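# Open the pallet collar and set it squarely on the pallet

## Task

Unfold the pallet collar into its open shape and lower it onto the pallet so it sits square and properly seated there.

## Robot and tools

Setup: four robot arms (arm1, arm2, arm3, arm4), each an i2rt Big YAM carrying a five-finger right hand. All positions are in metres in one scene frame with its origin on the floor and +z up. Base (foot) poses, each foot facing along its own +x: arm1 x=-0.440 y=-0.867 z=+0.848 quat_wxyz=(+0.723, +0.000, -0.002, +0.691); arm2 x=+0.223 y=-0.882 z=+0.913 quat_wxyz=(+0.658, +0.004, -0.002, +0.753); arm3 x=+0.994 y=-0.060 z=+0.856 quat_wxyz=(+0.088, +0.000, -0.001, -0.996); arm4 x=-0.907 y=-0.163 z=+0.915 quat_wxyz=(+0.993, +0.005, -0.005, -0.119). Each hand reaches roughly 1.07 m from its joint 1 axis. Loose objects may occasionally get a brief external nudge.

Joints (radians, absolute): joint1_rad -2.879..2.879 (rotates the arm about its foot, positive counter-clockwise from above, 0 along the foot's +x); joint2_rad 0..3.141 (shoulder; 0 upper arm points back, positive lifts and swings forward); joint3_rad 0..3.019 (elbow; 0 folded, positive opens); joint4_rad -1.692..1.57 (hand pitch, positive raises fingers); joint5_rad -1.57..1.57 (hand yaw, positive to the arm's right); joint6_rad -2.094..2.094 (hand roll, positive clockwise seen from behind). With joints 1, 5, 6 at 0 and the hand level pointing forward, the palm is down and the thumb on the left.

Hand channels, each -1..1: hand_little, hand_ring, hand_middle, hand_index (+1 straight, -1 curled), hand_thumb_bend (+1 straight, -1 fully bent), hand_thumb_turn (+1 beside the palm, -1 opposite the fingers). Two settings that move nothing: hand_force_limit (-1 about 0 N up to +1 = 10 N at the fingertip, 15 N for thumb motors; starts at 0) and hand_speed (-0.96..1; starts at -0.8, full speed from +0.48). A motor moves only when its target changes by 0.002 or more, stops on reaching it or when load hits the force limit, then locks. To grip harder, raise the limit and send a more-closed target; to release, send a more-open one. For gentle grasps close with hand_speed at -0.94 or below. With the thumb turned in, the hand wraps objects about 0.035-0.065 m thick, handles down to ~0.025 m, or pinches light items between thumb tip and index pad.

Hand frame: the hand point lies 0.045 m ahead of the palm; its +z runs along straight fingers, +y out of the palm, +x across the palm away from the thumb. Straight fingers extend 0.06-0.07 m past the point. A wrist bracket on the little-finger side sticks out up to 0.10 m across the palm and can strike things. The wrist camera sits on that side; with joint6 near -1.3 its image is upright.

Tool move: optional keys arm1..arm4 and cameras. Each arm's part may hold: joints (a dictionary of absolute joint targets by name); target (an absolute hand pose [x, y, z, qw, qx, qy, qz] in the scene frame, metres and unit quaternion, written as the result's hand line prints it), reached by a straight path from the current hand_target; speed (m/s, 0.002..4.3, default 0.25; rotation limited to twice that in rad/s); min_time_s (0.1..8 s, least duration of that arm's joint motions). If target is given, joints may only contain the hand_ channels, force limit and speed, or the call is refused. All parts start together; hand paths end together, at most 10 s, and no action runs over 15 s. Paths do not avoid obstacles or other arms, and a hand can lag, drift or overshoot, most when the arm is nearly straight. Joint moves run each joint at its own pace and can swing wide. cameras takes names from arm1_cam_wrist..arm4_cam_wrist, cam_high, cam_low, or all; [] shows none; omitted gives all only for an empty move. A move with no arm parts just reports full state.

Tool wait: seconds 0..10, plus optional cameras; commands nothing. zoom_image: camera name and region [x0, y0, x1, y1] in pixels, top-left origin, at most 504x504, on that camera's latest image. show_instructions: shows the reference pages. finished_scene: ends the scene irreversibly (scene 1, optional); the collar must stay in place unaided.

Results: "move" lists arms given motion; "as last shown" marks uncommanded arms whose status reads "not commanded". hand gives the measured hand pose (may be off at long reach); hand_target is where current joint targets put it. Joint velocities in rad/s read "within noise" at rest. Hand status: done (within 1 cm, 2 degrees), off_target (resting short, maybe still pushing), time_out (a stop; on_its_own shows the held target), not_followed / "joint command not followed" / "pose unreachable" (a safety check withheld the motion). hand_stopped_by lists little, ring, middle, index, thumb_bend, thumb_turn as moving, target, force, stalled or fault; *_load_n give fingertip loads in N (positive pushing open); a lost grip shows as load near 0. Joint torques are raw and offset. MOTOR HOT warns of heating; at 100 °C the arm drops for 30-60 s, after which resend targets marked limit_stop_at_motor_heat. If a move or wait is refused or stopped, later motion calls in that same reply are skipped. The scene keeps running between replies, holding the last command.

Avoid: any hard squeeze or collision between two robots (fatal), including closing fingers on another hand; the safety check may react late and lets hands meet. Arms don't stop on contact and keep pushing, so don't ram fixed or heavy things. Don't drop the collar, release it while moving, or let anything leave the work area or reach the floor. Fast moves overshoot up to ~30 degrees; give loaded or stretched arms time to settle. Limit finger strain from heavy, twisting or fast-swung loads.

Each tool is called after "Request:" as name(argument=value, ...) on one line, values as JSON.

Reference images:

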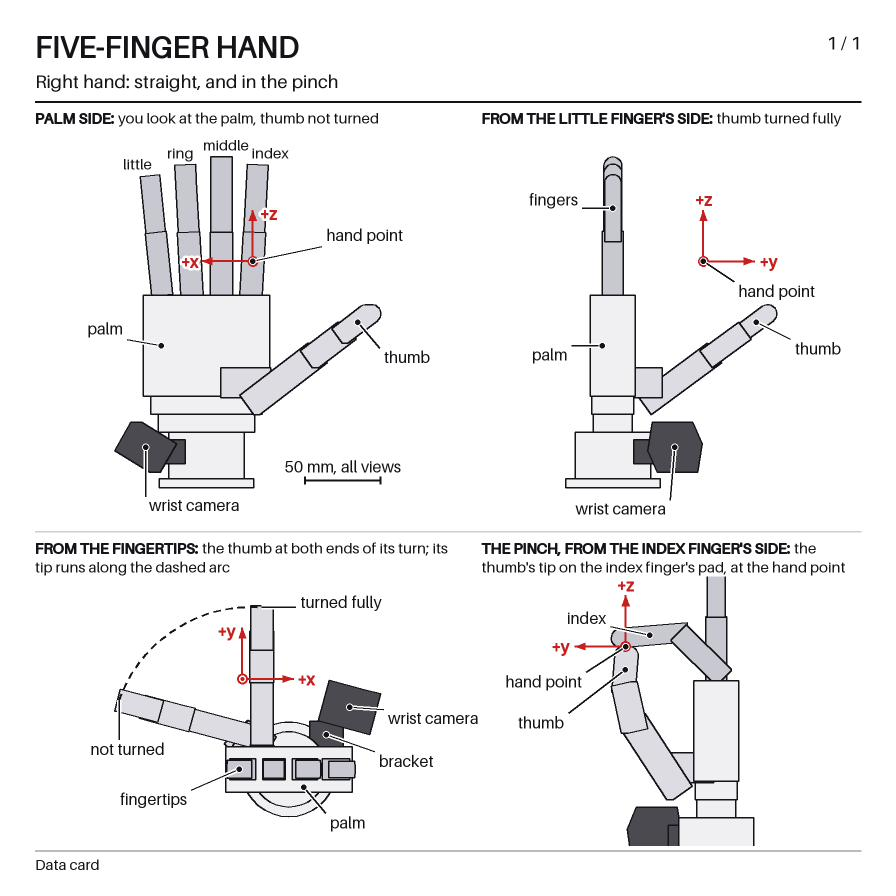

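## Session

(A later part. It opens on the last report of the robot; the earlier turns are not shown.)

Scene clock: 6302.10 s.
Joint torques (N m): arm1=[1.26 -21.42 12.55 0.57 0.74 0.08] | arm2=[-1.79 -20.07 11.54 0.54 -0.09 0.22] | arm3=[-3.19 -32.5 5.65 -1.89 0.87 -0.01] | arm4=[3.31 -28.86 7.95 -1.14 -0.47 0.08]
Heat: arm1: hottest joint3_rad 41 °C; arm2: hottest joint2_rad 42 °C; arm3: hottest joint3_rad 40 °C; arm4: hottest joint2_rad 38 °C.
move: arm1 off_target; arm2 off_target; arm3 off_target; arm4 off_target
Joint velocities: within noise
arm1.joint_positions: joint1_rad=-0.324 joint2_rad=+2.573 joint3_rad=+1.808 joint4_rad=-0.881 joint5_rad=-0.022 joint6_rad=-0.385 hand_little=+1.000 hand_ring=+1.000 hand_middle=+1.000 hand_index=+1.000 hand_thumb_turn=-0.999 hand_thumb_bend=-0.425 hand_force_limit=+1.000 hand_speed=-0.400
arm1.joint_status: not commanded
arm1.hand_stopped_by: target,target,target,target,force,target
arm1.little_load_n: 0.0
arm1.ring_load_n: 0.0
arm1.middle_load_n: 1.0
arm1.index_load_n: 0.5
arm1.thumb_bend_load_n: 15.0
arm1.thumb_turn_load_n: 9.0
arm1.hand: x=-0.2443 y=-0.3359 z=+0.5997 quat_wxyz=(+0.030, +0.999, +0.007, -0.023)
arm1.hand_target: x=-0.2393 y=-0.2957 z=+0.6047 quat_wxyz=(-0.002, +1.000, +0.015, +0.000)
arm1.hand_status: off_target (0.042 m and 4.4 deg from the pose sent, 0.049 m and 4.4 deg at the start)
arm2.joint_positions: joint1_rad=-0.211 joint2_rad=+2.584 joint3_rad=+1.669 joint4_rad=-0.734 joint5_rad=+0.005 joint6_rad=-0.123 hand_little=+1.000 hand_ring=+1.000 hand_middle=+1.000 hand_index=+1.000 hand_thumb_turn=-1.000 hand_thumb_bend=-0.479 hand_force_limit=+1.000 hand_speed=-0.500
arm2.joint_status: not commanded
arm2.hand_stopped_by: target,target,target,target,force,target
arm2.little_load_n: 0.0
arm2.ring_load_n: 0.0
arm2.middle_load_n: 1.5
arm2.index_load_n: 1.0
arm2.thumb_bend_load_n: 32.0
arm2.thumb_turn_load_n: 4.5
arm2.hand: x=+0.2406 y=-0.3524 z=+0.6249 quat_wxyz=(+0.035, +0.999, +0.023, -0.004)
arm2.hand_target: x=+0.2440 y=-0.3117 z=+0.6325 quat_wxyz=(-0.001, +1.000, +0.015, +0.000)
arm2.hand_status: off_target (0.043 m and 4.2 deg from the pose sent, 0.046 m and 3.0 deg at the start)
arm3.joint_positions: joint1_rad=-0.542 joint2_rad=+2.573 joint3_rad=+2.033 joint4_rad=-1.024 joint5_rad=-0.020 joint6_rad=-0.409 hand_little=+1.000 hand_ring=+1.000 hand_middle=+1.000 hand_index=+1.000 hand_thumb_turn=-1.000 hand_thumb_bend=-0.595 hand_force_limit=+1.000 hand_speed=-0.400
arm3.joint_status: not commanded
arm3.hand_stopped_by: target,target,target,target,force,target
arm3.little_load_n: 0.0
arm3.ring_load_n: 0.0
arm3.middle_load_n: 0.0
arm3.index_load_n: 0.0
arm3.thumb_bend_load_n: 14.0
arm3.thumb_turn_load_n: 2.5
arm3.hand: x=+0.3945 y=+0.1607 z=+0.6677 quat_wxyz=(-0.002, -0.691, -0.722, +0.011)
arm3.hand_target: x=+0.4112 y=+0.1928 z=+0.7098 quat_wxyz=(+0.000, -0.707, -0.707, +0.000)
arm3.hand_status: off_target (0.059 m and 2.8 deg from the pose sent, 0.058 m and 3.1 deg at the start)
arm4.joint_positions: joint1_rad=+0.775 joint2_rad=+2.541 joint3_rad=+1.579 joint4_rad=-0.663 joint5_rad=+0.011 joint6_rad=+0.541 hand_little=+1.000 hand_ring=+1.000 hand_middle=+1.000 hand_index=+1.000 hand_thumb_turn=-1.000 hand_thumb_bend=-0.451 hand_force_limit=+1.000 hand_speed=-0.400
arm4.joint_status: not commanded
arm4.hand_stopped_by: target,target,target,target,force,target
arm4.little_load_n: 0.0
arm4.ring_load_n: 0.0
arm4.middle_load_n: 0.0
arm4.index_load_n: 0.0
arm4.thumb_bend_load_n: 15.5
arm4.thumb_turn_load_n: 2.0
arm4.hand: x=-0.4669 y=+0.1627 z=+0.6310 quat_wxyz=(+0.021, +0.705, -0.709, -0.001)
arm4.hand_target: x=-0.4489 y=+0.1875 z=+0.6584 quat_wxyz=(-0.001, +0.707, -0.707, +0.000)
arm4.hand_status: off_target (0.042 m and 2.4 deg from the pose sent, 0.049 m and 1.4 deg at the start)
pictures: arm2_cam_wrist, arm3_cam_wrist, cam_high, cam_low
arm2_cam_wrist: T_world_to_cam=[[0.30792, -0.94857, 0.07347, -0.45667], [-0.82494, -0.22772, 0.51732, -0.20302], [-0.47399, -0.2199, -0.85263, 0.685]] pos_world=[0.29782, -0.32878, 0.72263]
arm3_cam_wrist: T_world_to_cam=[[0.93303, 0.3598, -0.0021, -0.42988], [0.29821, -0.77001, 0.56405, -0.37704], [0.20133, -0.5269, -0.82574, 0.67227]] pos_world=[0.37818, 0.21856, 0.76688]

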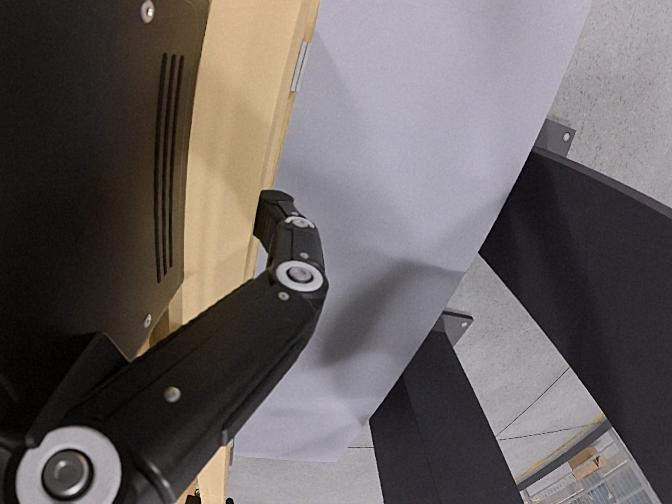

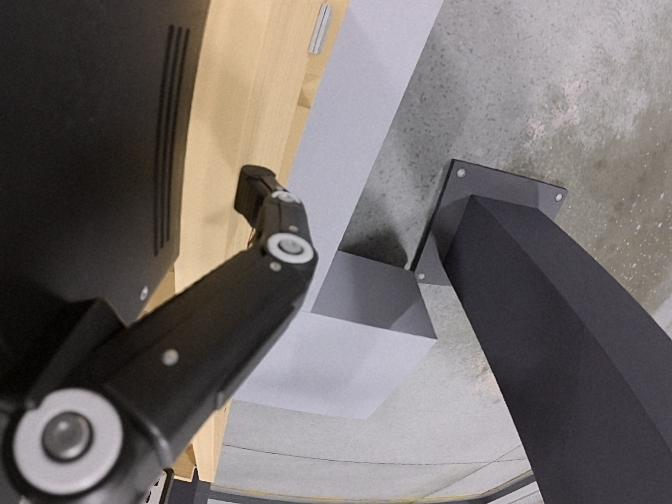

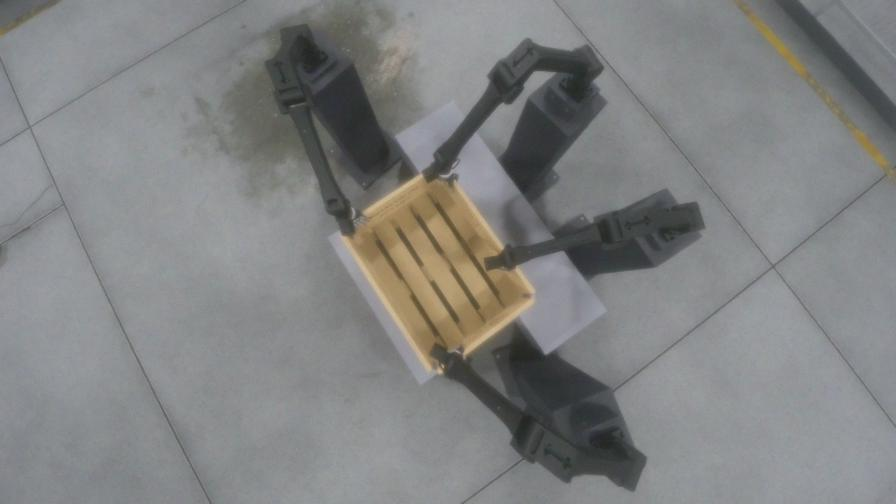

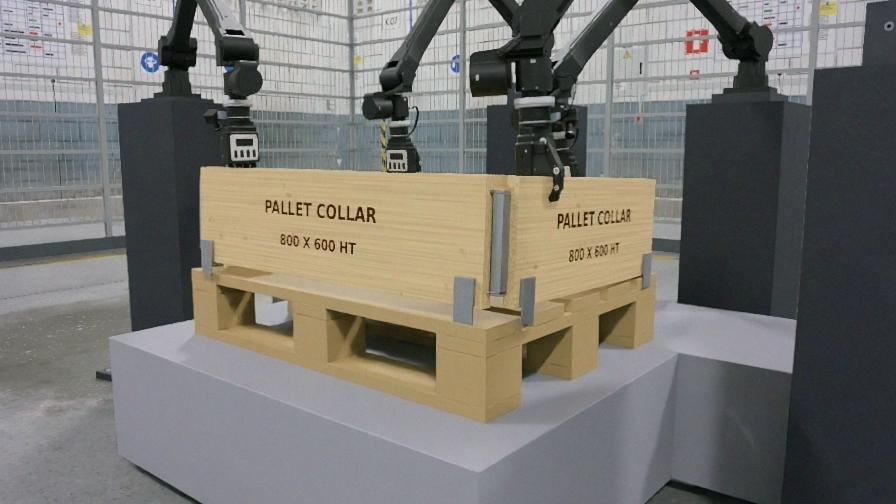

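Request:
move(arm1={"target": [-0.222, -0.290, 0.602, 0, 0.99989, 0.01483, 0], "speed": 0.05}, arm2={"target": [0.260, -0.308, 0.630, 0, 0.99989, 0.01483, 0], "speed": 0.05}, arm3={"target": [0.436, 0.196, 0.713, 0, -0.7071, -0.7071, 0], "speed": 0.05}, arm4={"target": [-0.425, 0.192, 0.660, 0, 0.7071, -0.7071, 0], "speed": 0.05}, cameras=["cam_high", "cam_low", "arm3_cam_wrist", "arm2_cam_wrist"])

Request:
zoom_image(camera="cam_low", region=[440, 260, 560, 350])

Request:
zoom_image(camera="cam_low", region=[180, 220, 280, 300])

Request:
zoom_image(camera="cam_low", region=[590, 230, 690, 310])

Request:
zoom_image(camera="arm3_cam_wrist", region=[260, 0, 360, 100])

Scene clock: 6315.77 s.
Joint torques (N m): arm1=[-0.56 -22.71 11.66 1.18 0.43 -0.3] | arm2=[-3.66 -21.07 10.95 0.79 0.09 -0.08] | arm3=[-1.55 -26.17 6.38 -1.03 0.5 -0.11] | arm4=[2.43 -28.45 8.42 -0.34 -0.1 -0.11]
Heat: arm1: hottest joint3_rad 43 °C; arm2: hottest joint2_rad 43 °C; arm3: hottest joint2_rad 39 °C; arm4: hottest joint2_rad 38 °C.
move: arm1 off_target; arm2 off_target; arm3 off_target; arm4 off_target
Joint velocities: within noise
arm1.joint_positions: joint1_rad=-0.321 joint2_rad=+2.601 joint3_rad=+1.873 joint4_rad=-0.929 joint5_rad=-0.012 joint6_rad=-0.371 hand_little=+1.000 hand_ring=+1.000 hand_middle=+1.000 hand_index=+1.000 hand_thumb_turn=-1.000 hand_thumb_bend=-0.425 hand_force_limit=+1.000 hand_speed=-0.400
arm1.joint_status: not commanded
arm1.hand_stopped_by: target,target,target,target,force,target
arm1.little_load_n: 0.0
arm1.ring_load_n: 0.0
arm1.middle_load_n: 0.0
arm1.index_load_n: 0.0
arm1.thumb_bend_load_n: 12.5
arm1.thumb_turn_load_n: 5.0
arm1.hand: x=-0.2410 y=-0.3257 z=+0.6011 quat_wxyz=(+0.037, +0.999, +0.002, -0.020)
arm1.hand_target: x=-0.2226 y=-0.2917 z=+0.6047 quat_wxyz=(+0.000, +1.000, +0.014, +0.001)
arm1.hand_status: off_target (0.040 m and 5.0 deg from the pose sent, 0.051 m and 4.5 deg at the start)
arm2.joint_positions: joint1_rad=-0.216 joint2_rad=+2.594 joint3_rad=+1.692 joint4_rad=-0.748 joint5_rad=+0.002 joint6_rad=-0.123 hand_little=+1.000 hand_ring=+1.000 hand_middle=+1.000 hand_index=+1.000 hand_thumb_turn=-1.000 hand_thumb_bend=-0.479 hand_force_limit=+1.000 hand_speed=-0.500
arm2.joint_status: not commanded
arm2.hand_stopped_by: target,target,target,target,force,target
arm2.little_load_n: 0.0
arm2.ring_load_n: 0.0
arm2.middle_load_n: 0.5
arm2.index_load_n: 0.5
arm2.thumb_bend_load_n: 16.5
arm2.thumb_turn_load_n: 3.0
arm2.hand: x=+0.2429 y=-0.3469 z=+0.6244 quat_wxyz=(+0.035, +0.999, +0.021, -0.005)
arm2.hand_target: x=+0.2603 y=-0.3099 z=+0.6321 quat_wxyz=(+0.000, +1.000, +0.015, +0.001)
arm2.hand_status: off_target (0.043 m and 4.1 deg from the pose sent, 0.049 m and 4.2 deg at the start)
arm3.joint_positions: joint1_rad=-0.585 joint2_rad=+2.457 joint3_rad=+1.912 joint4_rad=-0.996 joint5_rad=-0.014 joint6_rad=-0.413 hand_little=+1.000 hand_ring=+1.000 hand_middle=+1.000 hand_index=+1.000 hand_thumb_turn=-1.000 hand_thumb_bend=-0.601 hand_force_limit=+1.000 hand_speed=-0.400
arm3.joint_status: not commanded
arm3.hand_stopped_by: target,target,target,target,force,target
arm3.little_load_n: 0.0
arm3.ring_load_n: 0.0
arm3.middle_load_n: 0.0
arm3.index_load_n: 0.0
arm3.thumb_bend_load_n: 0.0
arm3.thumb_turn_load_n: 0.0
arm3.hand: x=+0.4178 y=+0.1817 z=+0.7047 quat_wxyz=(+0.011, -0.705, -0.709, +0.013)
arm3.hand_target: x=+0.4356 y=+0.1957 z=+0.7126 quat_wxyz=(+0.000, -0.707, -0.707, +0.000)
arm3.hand_status: off_target (0.025 m and 1.9 deg from the pose sent, 0.071 m and 2.9 deg at the start)
arm4.joint_positions: joint1_rad=+0.774 joint2_rad=+2.560 joint3_rad=+1.671 joint4_rad=-0.746 joint5_rad=+0.004 joint6_rad=+0.546 hand_little=+1.000 hand_ring=+1.000 hand_middle=+1.000 hand_index=+1.000 hand_thumb_turn=-1.000 hand_thumb_bend=-0.456 hand_force_limit=+1.000 hand_speed=-0.400
arm4.joint_status: not commanded
arm4.hand_stopped_by: target,target,target,target,force,target
arm4.little_load_n: 0.0
arm4.ring_load_n: 0.0
arm4.middle_load_n: 0.0
arm4.index_load_n: 0.0
arm4.thumb_bend_load_n: 2.0
arm4.thumb_turn_load_n: 0.5
arm4.hand: x=-0.4482 y=+0.1755 z=+0.6419 quat_wxyz=(+0.024, +0.703, -0.711, -0.005)
arm4.hand_target: x=-0.4259 y=+0.1916 z=+0.6607 quat_wxyz=(+0.000, +0.707, -0.707, +0.000)
arm4.hand_status: off_target (0.034 m and 2.9 deg from the pose sent, 0.059 m and 2.4 deg at the start)
pictures: arm2_cam_wrist, arm3_cam_wrist, cam_high, cam_low
arm2_cam_wrist: T_world_to_cam=[[0.3036, -0.95004, 0.07245, -0.45097], [-0.82464, -0.22391, 0.51946, -0.1997], [-0.47729, -0.21745, -0.85142, 0.68782]] pos_world=[0.30052, -0.32359, 0.72203]
arm3_cam_wrist: T_world_to_cam=[[0.94606, 0.32362, -0.01548, -0.44863], [0.27896, -0.78932, 0.54696, -0.36505], [0.16479, -0.52177, -0.83702, 0.73139]] pos_world=[0.40574, 0.23867, 0.80491]

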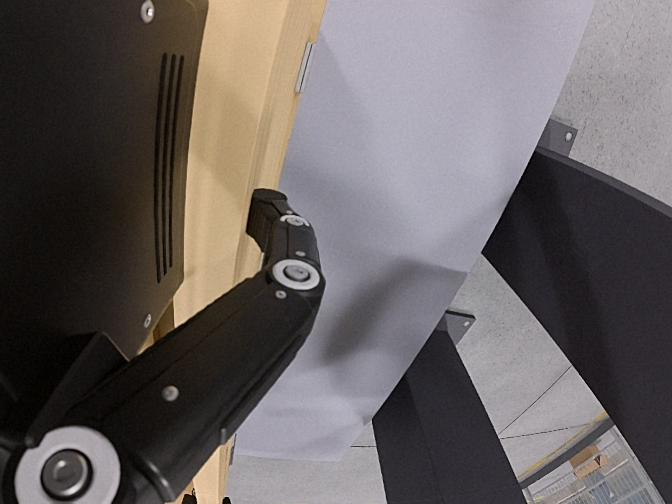

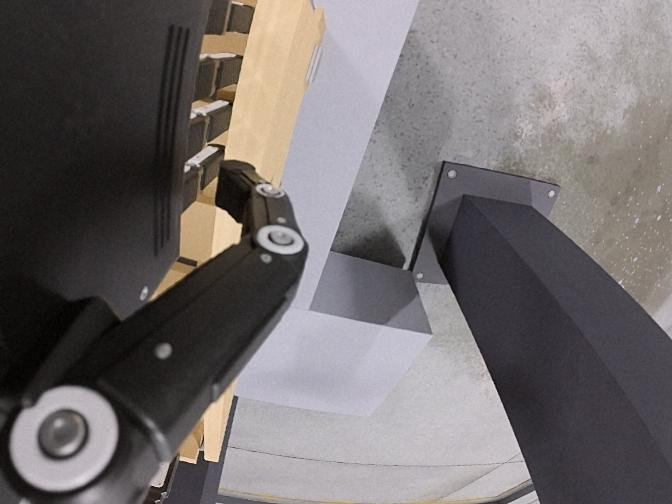

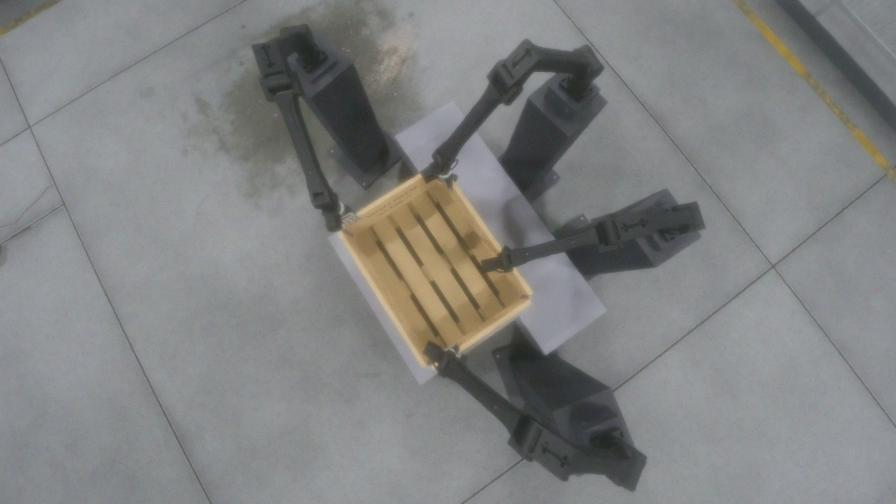

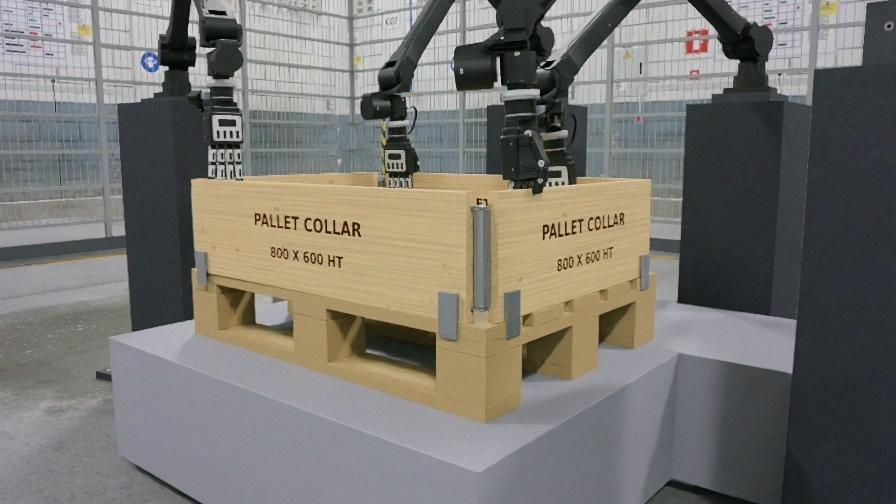

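Scaled by 4.200 from the camera's image (finer frame: 1280x720).

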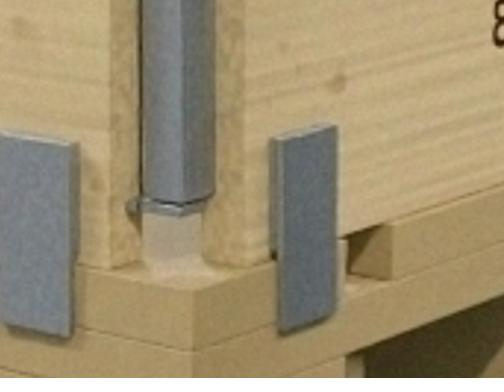

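Scaled by 5.040 from the camera's image (finer frame: 1280x720).

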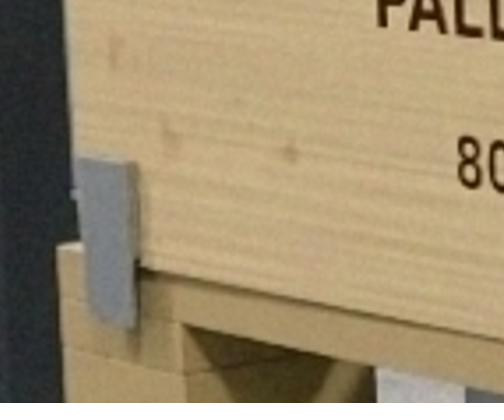

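Scaled by 5.040 from the camera's image (finer frame: 1280x720).

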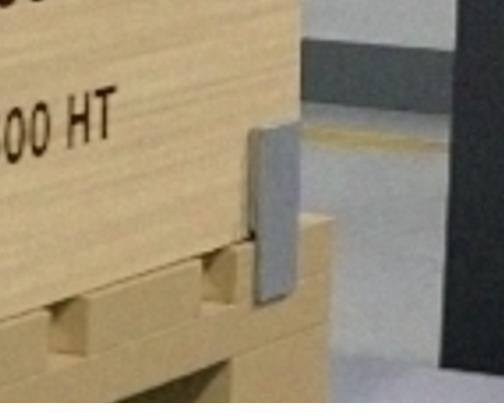

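Scaled by 5.040 from the camera's image (finer frame: 960x720).

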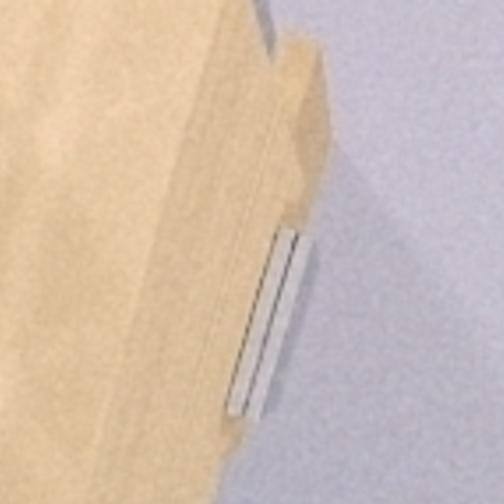

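Request:
zoom_image(camera="cam_high", region=[490, 260, 570, 320])

Request:
zoom_image(camera="cam_high", region=[320, 200, 400, 260])

Request:
zoom_image(camera="cam_high", region=[400, 330, 480, 390])

Request:
zoom_image(camera="cam_high", region=[390, 150, 470, 210])

Request:
zoom_image(camera="cam_low", region=[420, 160, 700, 360])

Request:
zoom_image(camera="cam_low", region=[170, 160, 450, 360])

Scaled by 6.300 from the camera's image (finer frame: 1280x720).

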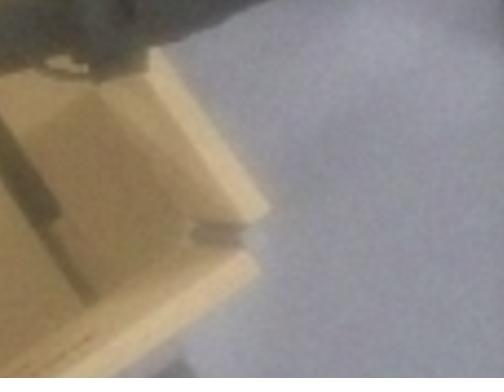

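Scaled by 6.300 from the camera's image (finer frame: 1280x720).

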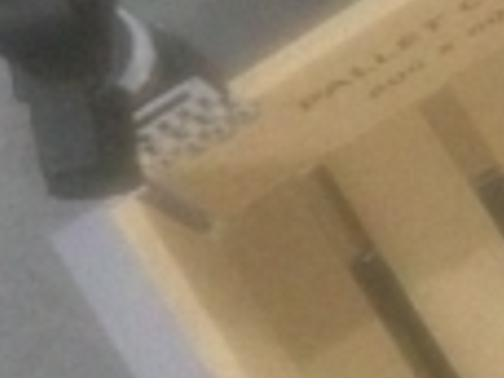

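Scaled by 6.300 from the camera's image (finer frame: 1280x720).

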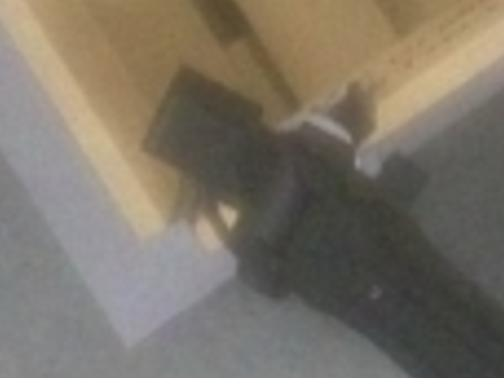

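Scaled by 6.300 from the camera's image (finer frame: 1280x720).

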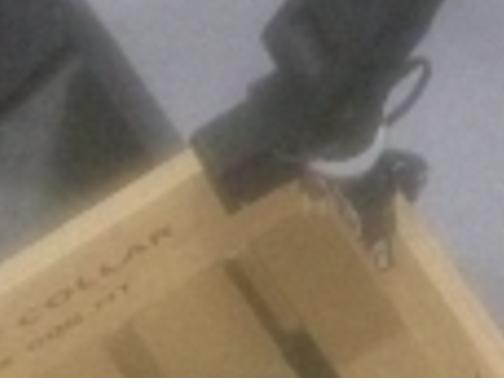

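Scaled by 1.800 from the camera's image (finer frame: 1280x720).

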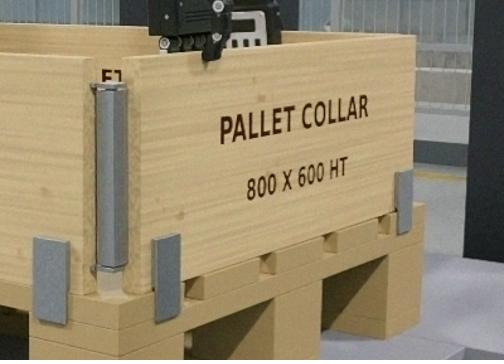

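Scaled by 1.800 from the camera's image (finer frame: 1280x720).

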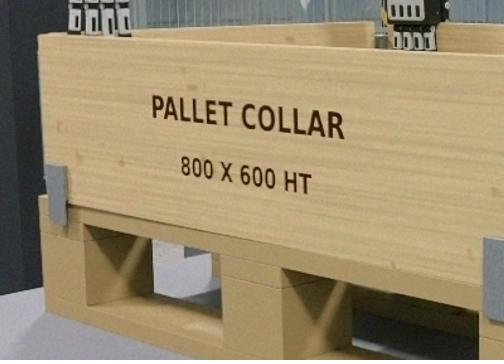

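Request:
move(arm1={"target": [-0.241, -0.327, 0.598, 0, 0.99989, 0.01483, 0], "speed": 0.05}, arm2={"target": [0.243, -0.349, 0.620, 0, 0.99989, 0.01483, 0], "speed": 0.05}, arm3={"target": [0.412, 0.180, 0.740, 0, -0.7071, -0.7071, 0], "speed": 0.08}, arm4={"target": [-0.447, 0.176, 0.634, 0, 0.7071, -0.7071, 0], "speed": 0.05}, cameras=["cam_low", "arm1_cam_wrist", "arm2_cam_wrist", "arm3_cam_wrist", "arm4_cam_wrist"])

Request:
zoom_image(camera="cam_low", region=[420, 160, 700, 360])

Scene clock: 6340.77 s.
Joint torques (N m): arm1=[-0.09 -24.12 4.86 0.77 0.31 -0.36] | arm2=[-1.79 -21.3 4.57 1.32 0.07 0.13] | arm3=[0.5 -26.4 9.46 -0.17 0.1 0.14] | arm4=[1.79 -27.11 3.75 0.76 -0.01 -0.11]
Heat: arm1: hottest joint3_rad 41 °C; arm2: hottest joint2_rad 43 °C; arm3: hottest joint2_rad 38 °C; arm4: hottest joint2_rad 39 °C.
move: arm1 off_target; arm2 done; arm3 off_target; arm4 done
Joint velocities: within noise
arm1.joint_positions: joint1_rad=-0.320 joint2_rad=+2.554 joint3_rad=+1.771 joint4_rad=-0.804 joint5_rad=-0.009 joint6_rad=-0.361 hand_little=+1.000 hand_ring=+1.000 hand_middle=+1.000 hand_index=+1.000 hand_thumb_turn=-1.000 hand_thumb_bend=-0.425 hand_force_limit=+1.000 hand_speed=-0.400
arm1.joint_status: not commanded
arm1.hand_stopped_by: target,target,target,target,force,target
arm1.little_load_n: 0.0
arm1.ring_load_n: 0.0
arm1.middle_load_n: 0.0
arm1.index_load_n: 0.0
arm1.thumb_bend_load_n: 17.5
arm1.thumb_turn_load_n: 3.0
arm1.hand: x=-0.2426 y=-0.3275 z=+0.5970 quat_wxyz=(+0.005, +1.000, -0.002, -0.006)
arm1.hand_target: x=-0.2410 y=-0.3269 z=+0.5982 quat_wxyz=(+0.000, +1.000, +0.015, +0.000)
arm1.hand_status: off_target (0.002 m and 2.1 deg from the pose sent, 0.003 m and 5.1 deg at the start)
arm2.joint_positions: joint1_rad=-0.216 joint2_rad=+2.562 joint3_rad=+1.613 joint4_rad=-0.646 joint5_rad=+0.001 joint6_rad=-0.118 hand_little=+1.000 hand_ring=+1.000 hand_middle=+1.000 hand_index=+1.000 hand_thumb_turn=-1.000 hand_thumb_bend=-0.491 hand_force_limit=+1.000 hand_speed=-0.500
arm2.joint_status: not commanded
arm2.hand_stopped_by: target,target,target,target,force,target
arm2.little_load_n: 0.0
arm2.ring_load_n: 0.0
arm2.middle_load_n: 0.5
arm2.index_load_n: 0.0
arm2.thumb_bend_load_n: 3.5
arm2.thumb_turn_load_n: 1.0
arm2.hand: x=+0.2420 y=-0.3512 z=+0.6211 quat_wxyz=(+0.008, +1.000, +0.019, -0.003)
arm2.hand_target: x=+0.2431 y=-0.3491 z=+0.6200 quat_wxyz=(+0.000, +1.000, +0.015, +0.000)
arm2.hand_status: done (0.003 m and 1.0 deg from the pose sent, 0.005 m and 4.1 deg at the start)
arm3.joint_positions: joint1_rad=-0.578 joint2_rad=+2.452 joint3_rad=+1.957 joint4_rad=-1.097 joint5_rad=-0.001 joint6_rad=-0.410 hand_little=+1.000 hand_ring=+1.000 hand_middle=+1.000 hand_index=+1.000 hand_thumb_turn=-1.000 hand_thumb_bend=-0.601 hand_force_limit=+1.000 hand_speed=-0.400
arm3.joint_status: not commanded
arm3.hand_stopped_by: target,target,target,target,force,target
arm3.little_load_n: 0.0
arm3.ring_load_n: 0.0
arm3.middle_load_n: 0.0
arm3.index_load_n: 0.0
arm3.thumb_bend_load_n: 0.0
arm3.thumb_turn_load_n: 0.0
arm3.hand: x=+0.4219 y=+0.1777 z=+0.7262 quat_wxyz=(-0.011, -0.704, -0.710, -0.002)
arm3.hand_target: x=+0.4121 y=+0.1798 z=+0.7402 quat_wxyz=(+0.000, -0.707, -0.707, +0.000)
arm3.hand_status: off_target (0.017 m and 1.4 deg from the pose sent, 0.036 m and 1.9 deg at the start)
arm4.joint_positions: joint1_rad=+0.774 joint2_rad=+2.560 joint3_rad=+1.640 joint4_rad=-0.680 joint5_rad=+0.002 joint6_rad=+0.540 hand_little=+1.000 hand_ring=+1.000 hand_middle=+1.000 hand_index=+1.000 hand_thumb_turn=-1.000 hand_thumb_bend=-0.456 hand_force_limit=+1.000 hand_speed=-0.400
arm4.joint_status: not commanded
arm4.hand_stopped_by: target,target,target,target,force,target
arm4.little_load_n: 0.0
arm4.ring_load_n: 0.0
arm4.middle_load_n: 0.0
arm4.index_load_n: 0.0
arm4.thumb_bend_load_n: 0.5
arm4.thumb_turn_load_n: 0.0
arm4.hand: x=-0.4487 y=+0.1753 z=+0.6330 quat_wxyz=(+0.008, +0.705, -0.709, -0.002)
arm4.hand_target: x=-0.4469 y=+0.1760 z=+0.6340 quat_wxyz=(+0.000, +0.707, -0.707, +0.000)
arm4.hand_status: done (0.002 m and 1.0 deg from the pose sent, 0.008 m and 2.9 deg at the start)
pictures: arm1_cam_wrist, arm2_cam_wrist, arm3_cam_wrist, arm4_cam_wrist, cam_low
arm1_cam_wrist: T_world_to_cam=[[0.26139, -0.96411, -0.0465, -0.21925], [-0.81204, -0.24569, 0.52936, -0.59337], [-0.52178, -0.10061, -0.84712, 0.46428]] pos_world=[-0.18228, -0.31045, 0.69721]
arm2_cam_wrist: T_world_to_cam=[[0.29873, -0.95409, 0.02162, -0.42319], [-0.82757, -0.2477, 0.50376, -0.19754], [-0.47528, -0.16839, -0.86357, 0.70796]] pos_world=[0.29942, -0.33349, 0.72004]
arm3_cam_wrist: T_world_to_cam=[[0.94439, 0.32738, 0.03097, -0.48461], [0.25289, -0.78324, 0.56796, -0.38638], [0.21019, -0.52854, -0.82248, 0.71811]] pos_world=[0.40442, 0.23557, 0.82509]
arm4_cam_wrist: T_world_to_cam=[[-0.95684, -0.28937, 0.02676, -0.39953], [-0.24158, 0.84324, 0.48019, -0.55876], [-0.16152, 0.453, -0.87675, 0.51681]] pos_world=[-0.4338, 0.12144, 0.73211]

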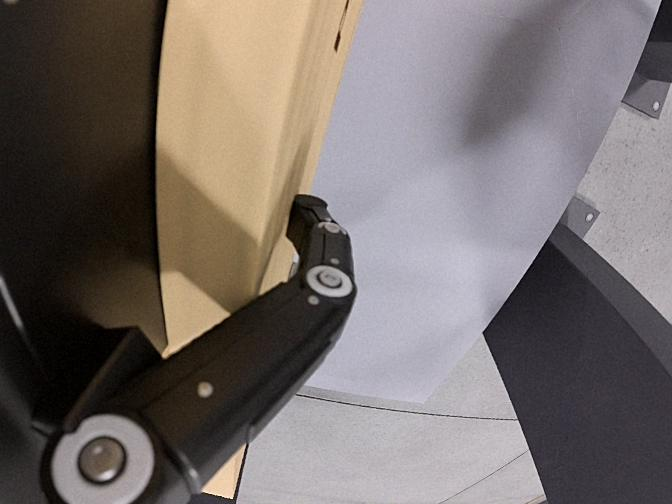

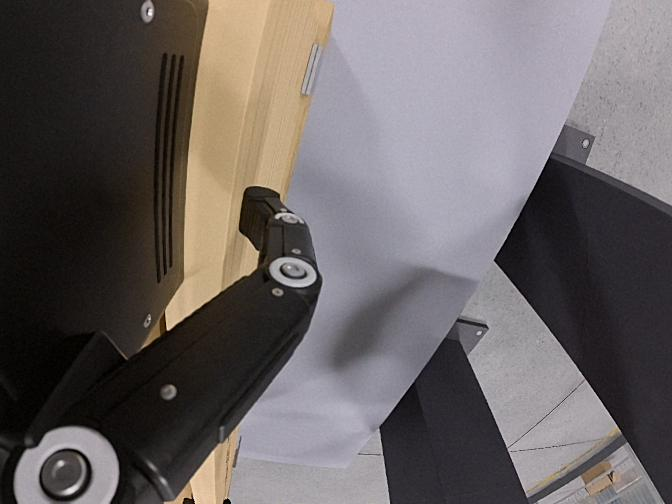

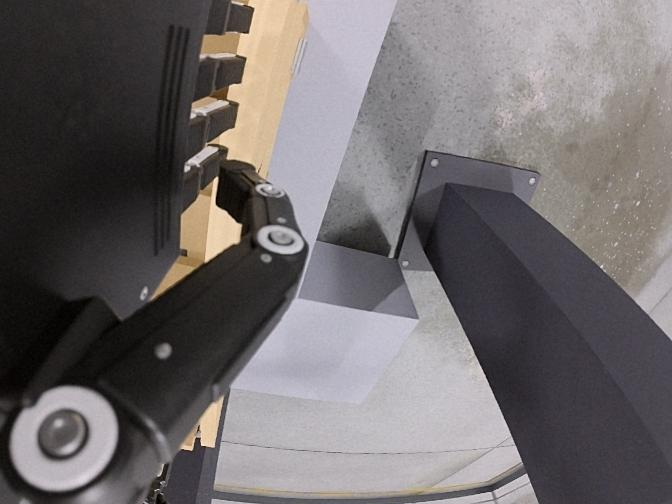

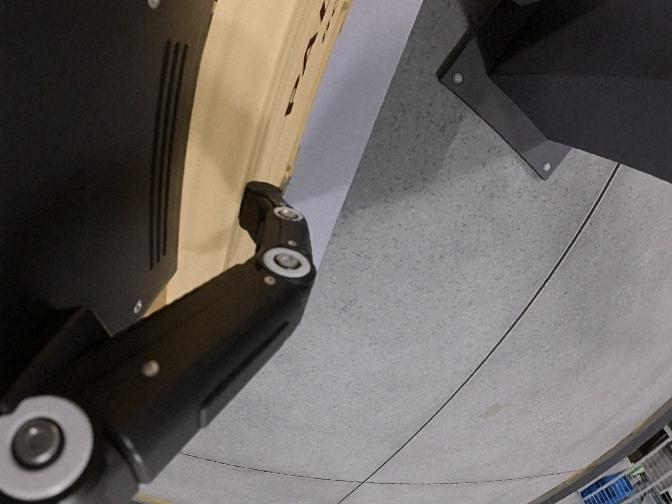

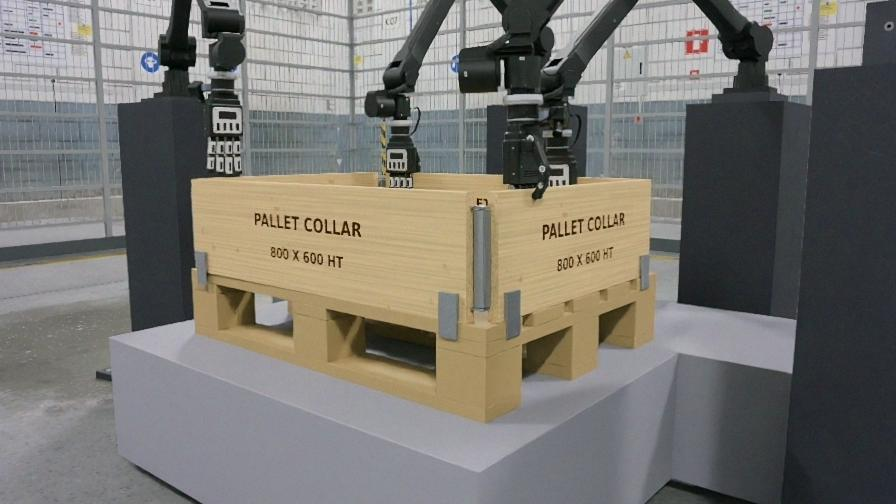

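Scaled by 1.800 from the camera's image (finer frame: 1280x720).

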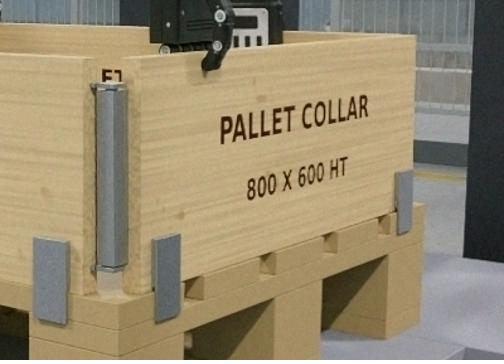

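Request:
move(arm1={"joints": {"hand_thumb_bend": 0.3, "hand_speed": -0.7}}, arm2={"joints": {"hand_thumb_bend": 0.3, "hand_speed": -0.7}}, arm3={"joints": {"hand_thumb_bend": 0.3, "hand_speed": -0.7}}, arm4={"joints": {"hand_thumb_bend": 0.3, "hand_speed": -0.7}}, cameras=["cam_low"])

Scene clock: 6347.27 s.
Joint torques (N m): arm1=[-0.03 -23.59 5.34 0.39 0.24 -0.21] | arm2=[-2.14 -21.25 4.67 1.29 0.06 0.1] | arm3=[0.62 -26.29 9.66 -0.25 0.11 0.09] | arm4=[1.73 -27.22 3.73 0.72 -0.01 -0.11]
Heat: arm1: hottest joint3_rad 40 °C; arm2: hottest joint2_rad 43 °C; arm3: hottest joint2_rad 38 °C; arm4: hottest joint2_rad 39 °C.
move: arm1 done; arm2 done; arm3 done; arm4 done
Joint velocities: within noise
arm1.joint_positions: joint1_rad=-0.320 joint2_rad=+2.554 joint3_rad=+1.765 joint4_rad=-0.792 joint5_rad=-0.007 joint6_rad=-0.373 hand_little=+1.000 hand_ring=+1.000 hand_middle=+1.000 hand_index=+1.000 hand_thumb_turn=-1.000 hand_thumb_bend=+0.300 hand_force_limit=+1.000 hand_speed=-0.700
arm1.joint_status: all done
arm1.hand_stopped_by: target,target,target,target,target,target
arm1.little_load_n: 0.0
arm1.ring_load_n: 0.0
arm1.middle_load_n: 0.0
arm1.index_load_n: 0.0
arm1.thumb_bend_load_n: 0.0
arm1.thumb_turn_load_n: 0.0
arm1.hand: x=-0.2417 y=-0.3280 z=+0.5948 quat_wxyz=(+0.002, +1.000, +0.004, -0.004)
arm1.hand_target: x=-0.2410 y=-0.3269 z=+0.5981 quat_wxyz=(+0.000, +1.000, +0.015, +0.000)
arm1.hand_status: not commanded
arm2.joint_positions: joint1_rad=-0.216 joint2_rad=+2.562 joint3_rad=+1.613 joint4_rad=-0.644 joint5_rad=+0.001 joint6_rad=-0.118 hand_little=+1.000 hand_ring=+1.000 hand_middle=+1.000 hand_index=+1.000 hand_thumb_turn=-1.000 hand_thumb_bend=+0.300 hand_force_limit=+1.000 hand_speed=-0.700
arm2.joint_status: all done
arm2.hand_stopped_by: target,target,target,target,target,target
arm2.little_load_n: 0.0
arm2.ring_load_n: 0.0
arm2.middle_load_n: 0.0
arm2.index_load_n: 0.0
arm2.thumb_bend_load_n: 0.0
arm2.thumb_turn_load_n: 0.5
arm2.hand: x=+0.2421 y=-0.3506 z=+0.6209 quat_wxyz=(+0.007, +1.000, +0.019, -0.003)
arm2.hand_target: x=+0.2431 y=-0.3491 z=+0.6200 quat_wxyz=(+0.000, +1.000, +0.015, +0.000)
arm2.hand_status: not commanded
arm3.joint_positions: joint1_rad=-0.578 joint2_rad=+2.452 joint3_rad=+1.957 joint4_rad=-1.097 joint5_rad=-0.001 joint6_rad=-0.410 hand_little=+1.000 hand_ring=+1.000 hand_middle=+1.000 hand_index=+1.000 hand_thumb_turn=-1.000 hand_thumb_bend=+0.300 hand_force_limit=+1.000 hand_speed=-0.700
arm3.joint_status: all done
arm3.hand_stopped_by: target,target,target,target,target,target
arm3.little_load_n: 0.0
arm3.ring_load_n: 0.0
arm3.middle_load_n: 0.0
arm3.index_load_n: 0.0
arm3.thumb_bend_load_n: 0.0
arm3.thumb_turn_load_n: 0.0
arm3.hand: x=+0.4219 y=+0.1777 z=+0.7262 quat_wxyz=(-0.011, -0.704, -0.710, -0.002)
arm3.hand_target: x=+0.4121 y=+0.1798 z=+0.7402 quat_wxyz=(+0.000, -0.707, -0.707, +0.000)
arm3.hand_status: not commanded
arm4.joint_positions: joint1_rad=+0.774 joint2_rad=+2.560 joint3_rad=+1.640 joint4_rad=-0.675 joint5_rad=+0.002 joint6_rad=+0.540 hand_little=+1.000 hand_ring=+1.000 hand_middle=+1.000 hand_index=+1.000 hand_thumb_turn=-1.000 hand_thumb_bend=+0.300 hand_force_limit=+1.000 hand_speed=-0.700
arm4.joint_status: all done
arm4.hand_stopped_by: target,target,target,target,target,target
arm4.little_load_n: 0.0
arm4.ring_load_n: 0.0
arm4.middle_load_n: 0.0
arm4.index_load_n: 0.0
arm4.thumb_bend_load_n: 0.0
arm4.thumb_turn_load_n: 0.0
arm4.hand: x=-0.4475 y=+0.1760 z=+0.6328 quat_wxyz=(+0.005, +0.705, -0.709, -0.001)
arm4.hand_target: x=-0.4469 y=+0.1760 z=+0.6340 quat_wxyz=(+0.000, +0.707, -0.707, +0.000)
arm4.hand_status: not commanded

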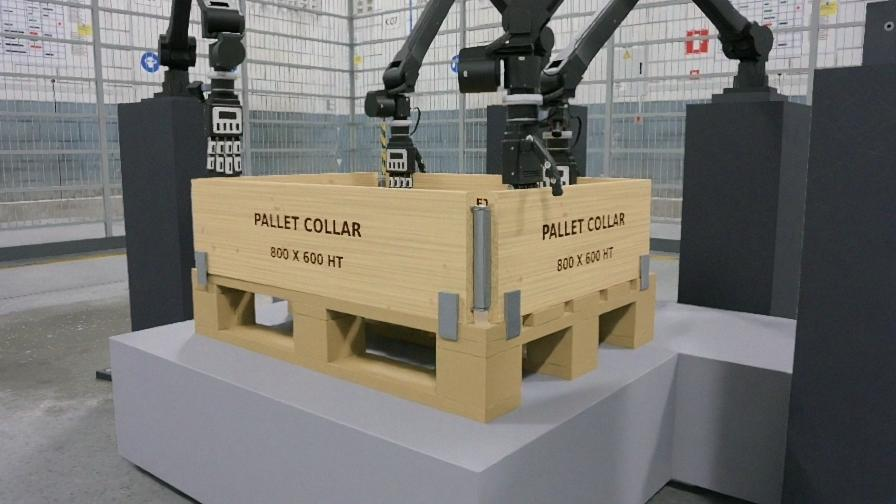

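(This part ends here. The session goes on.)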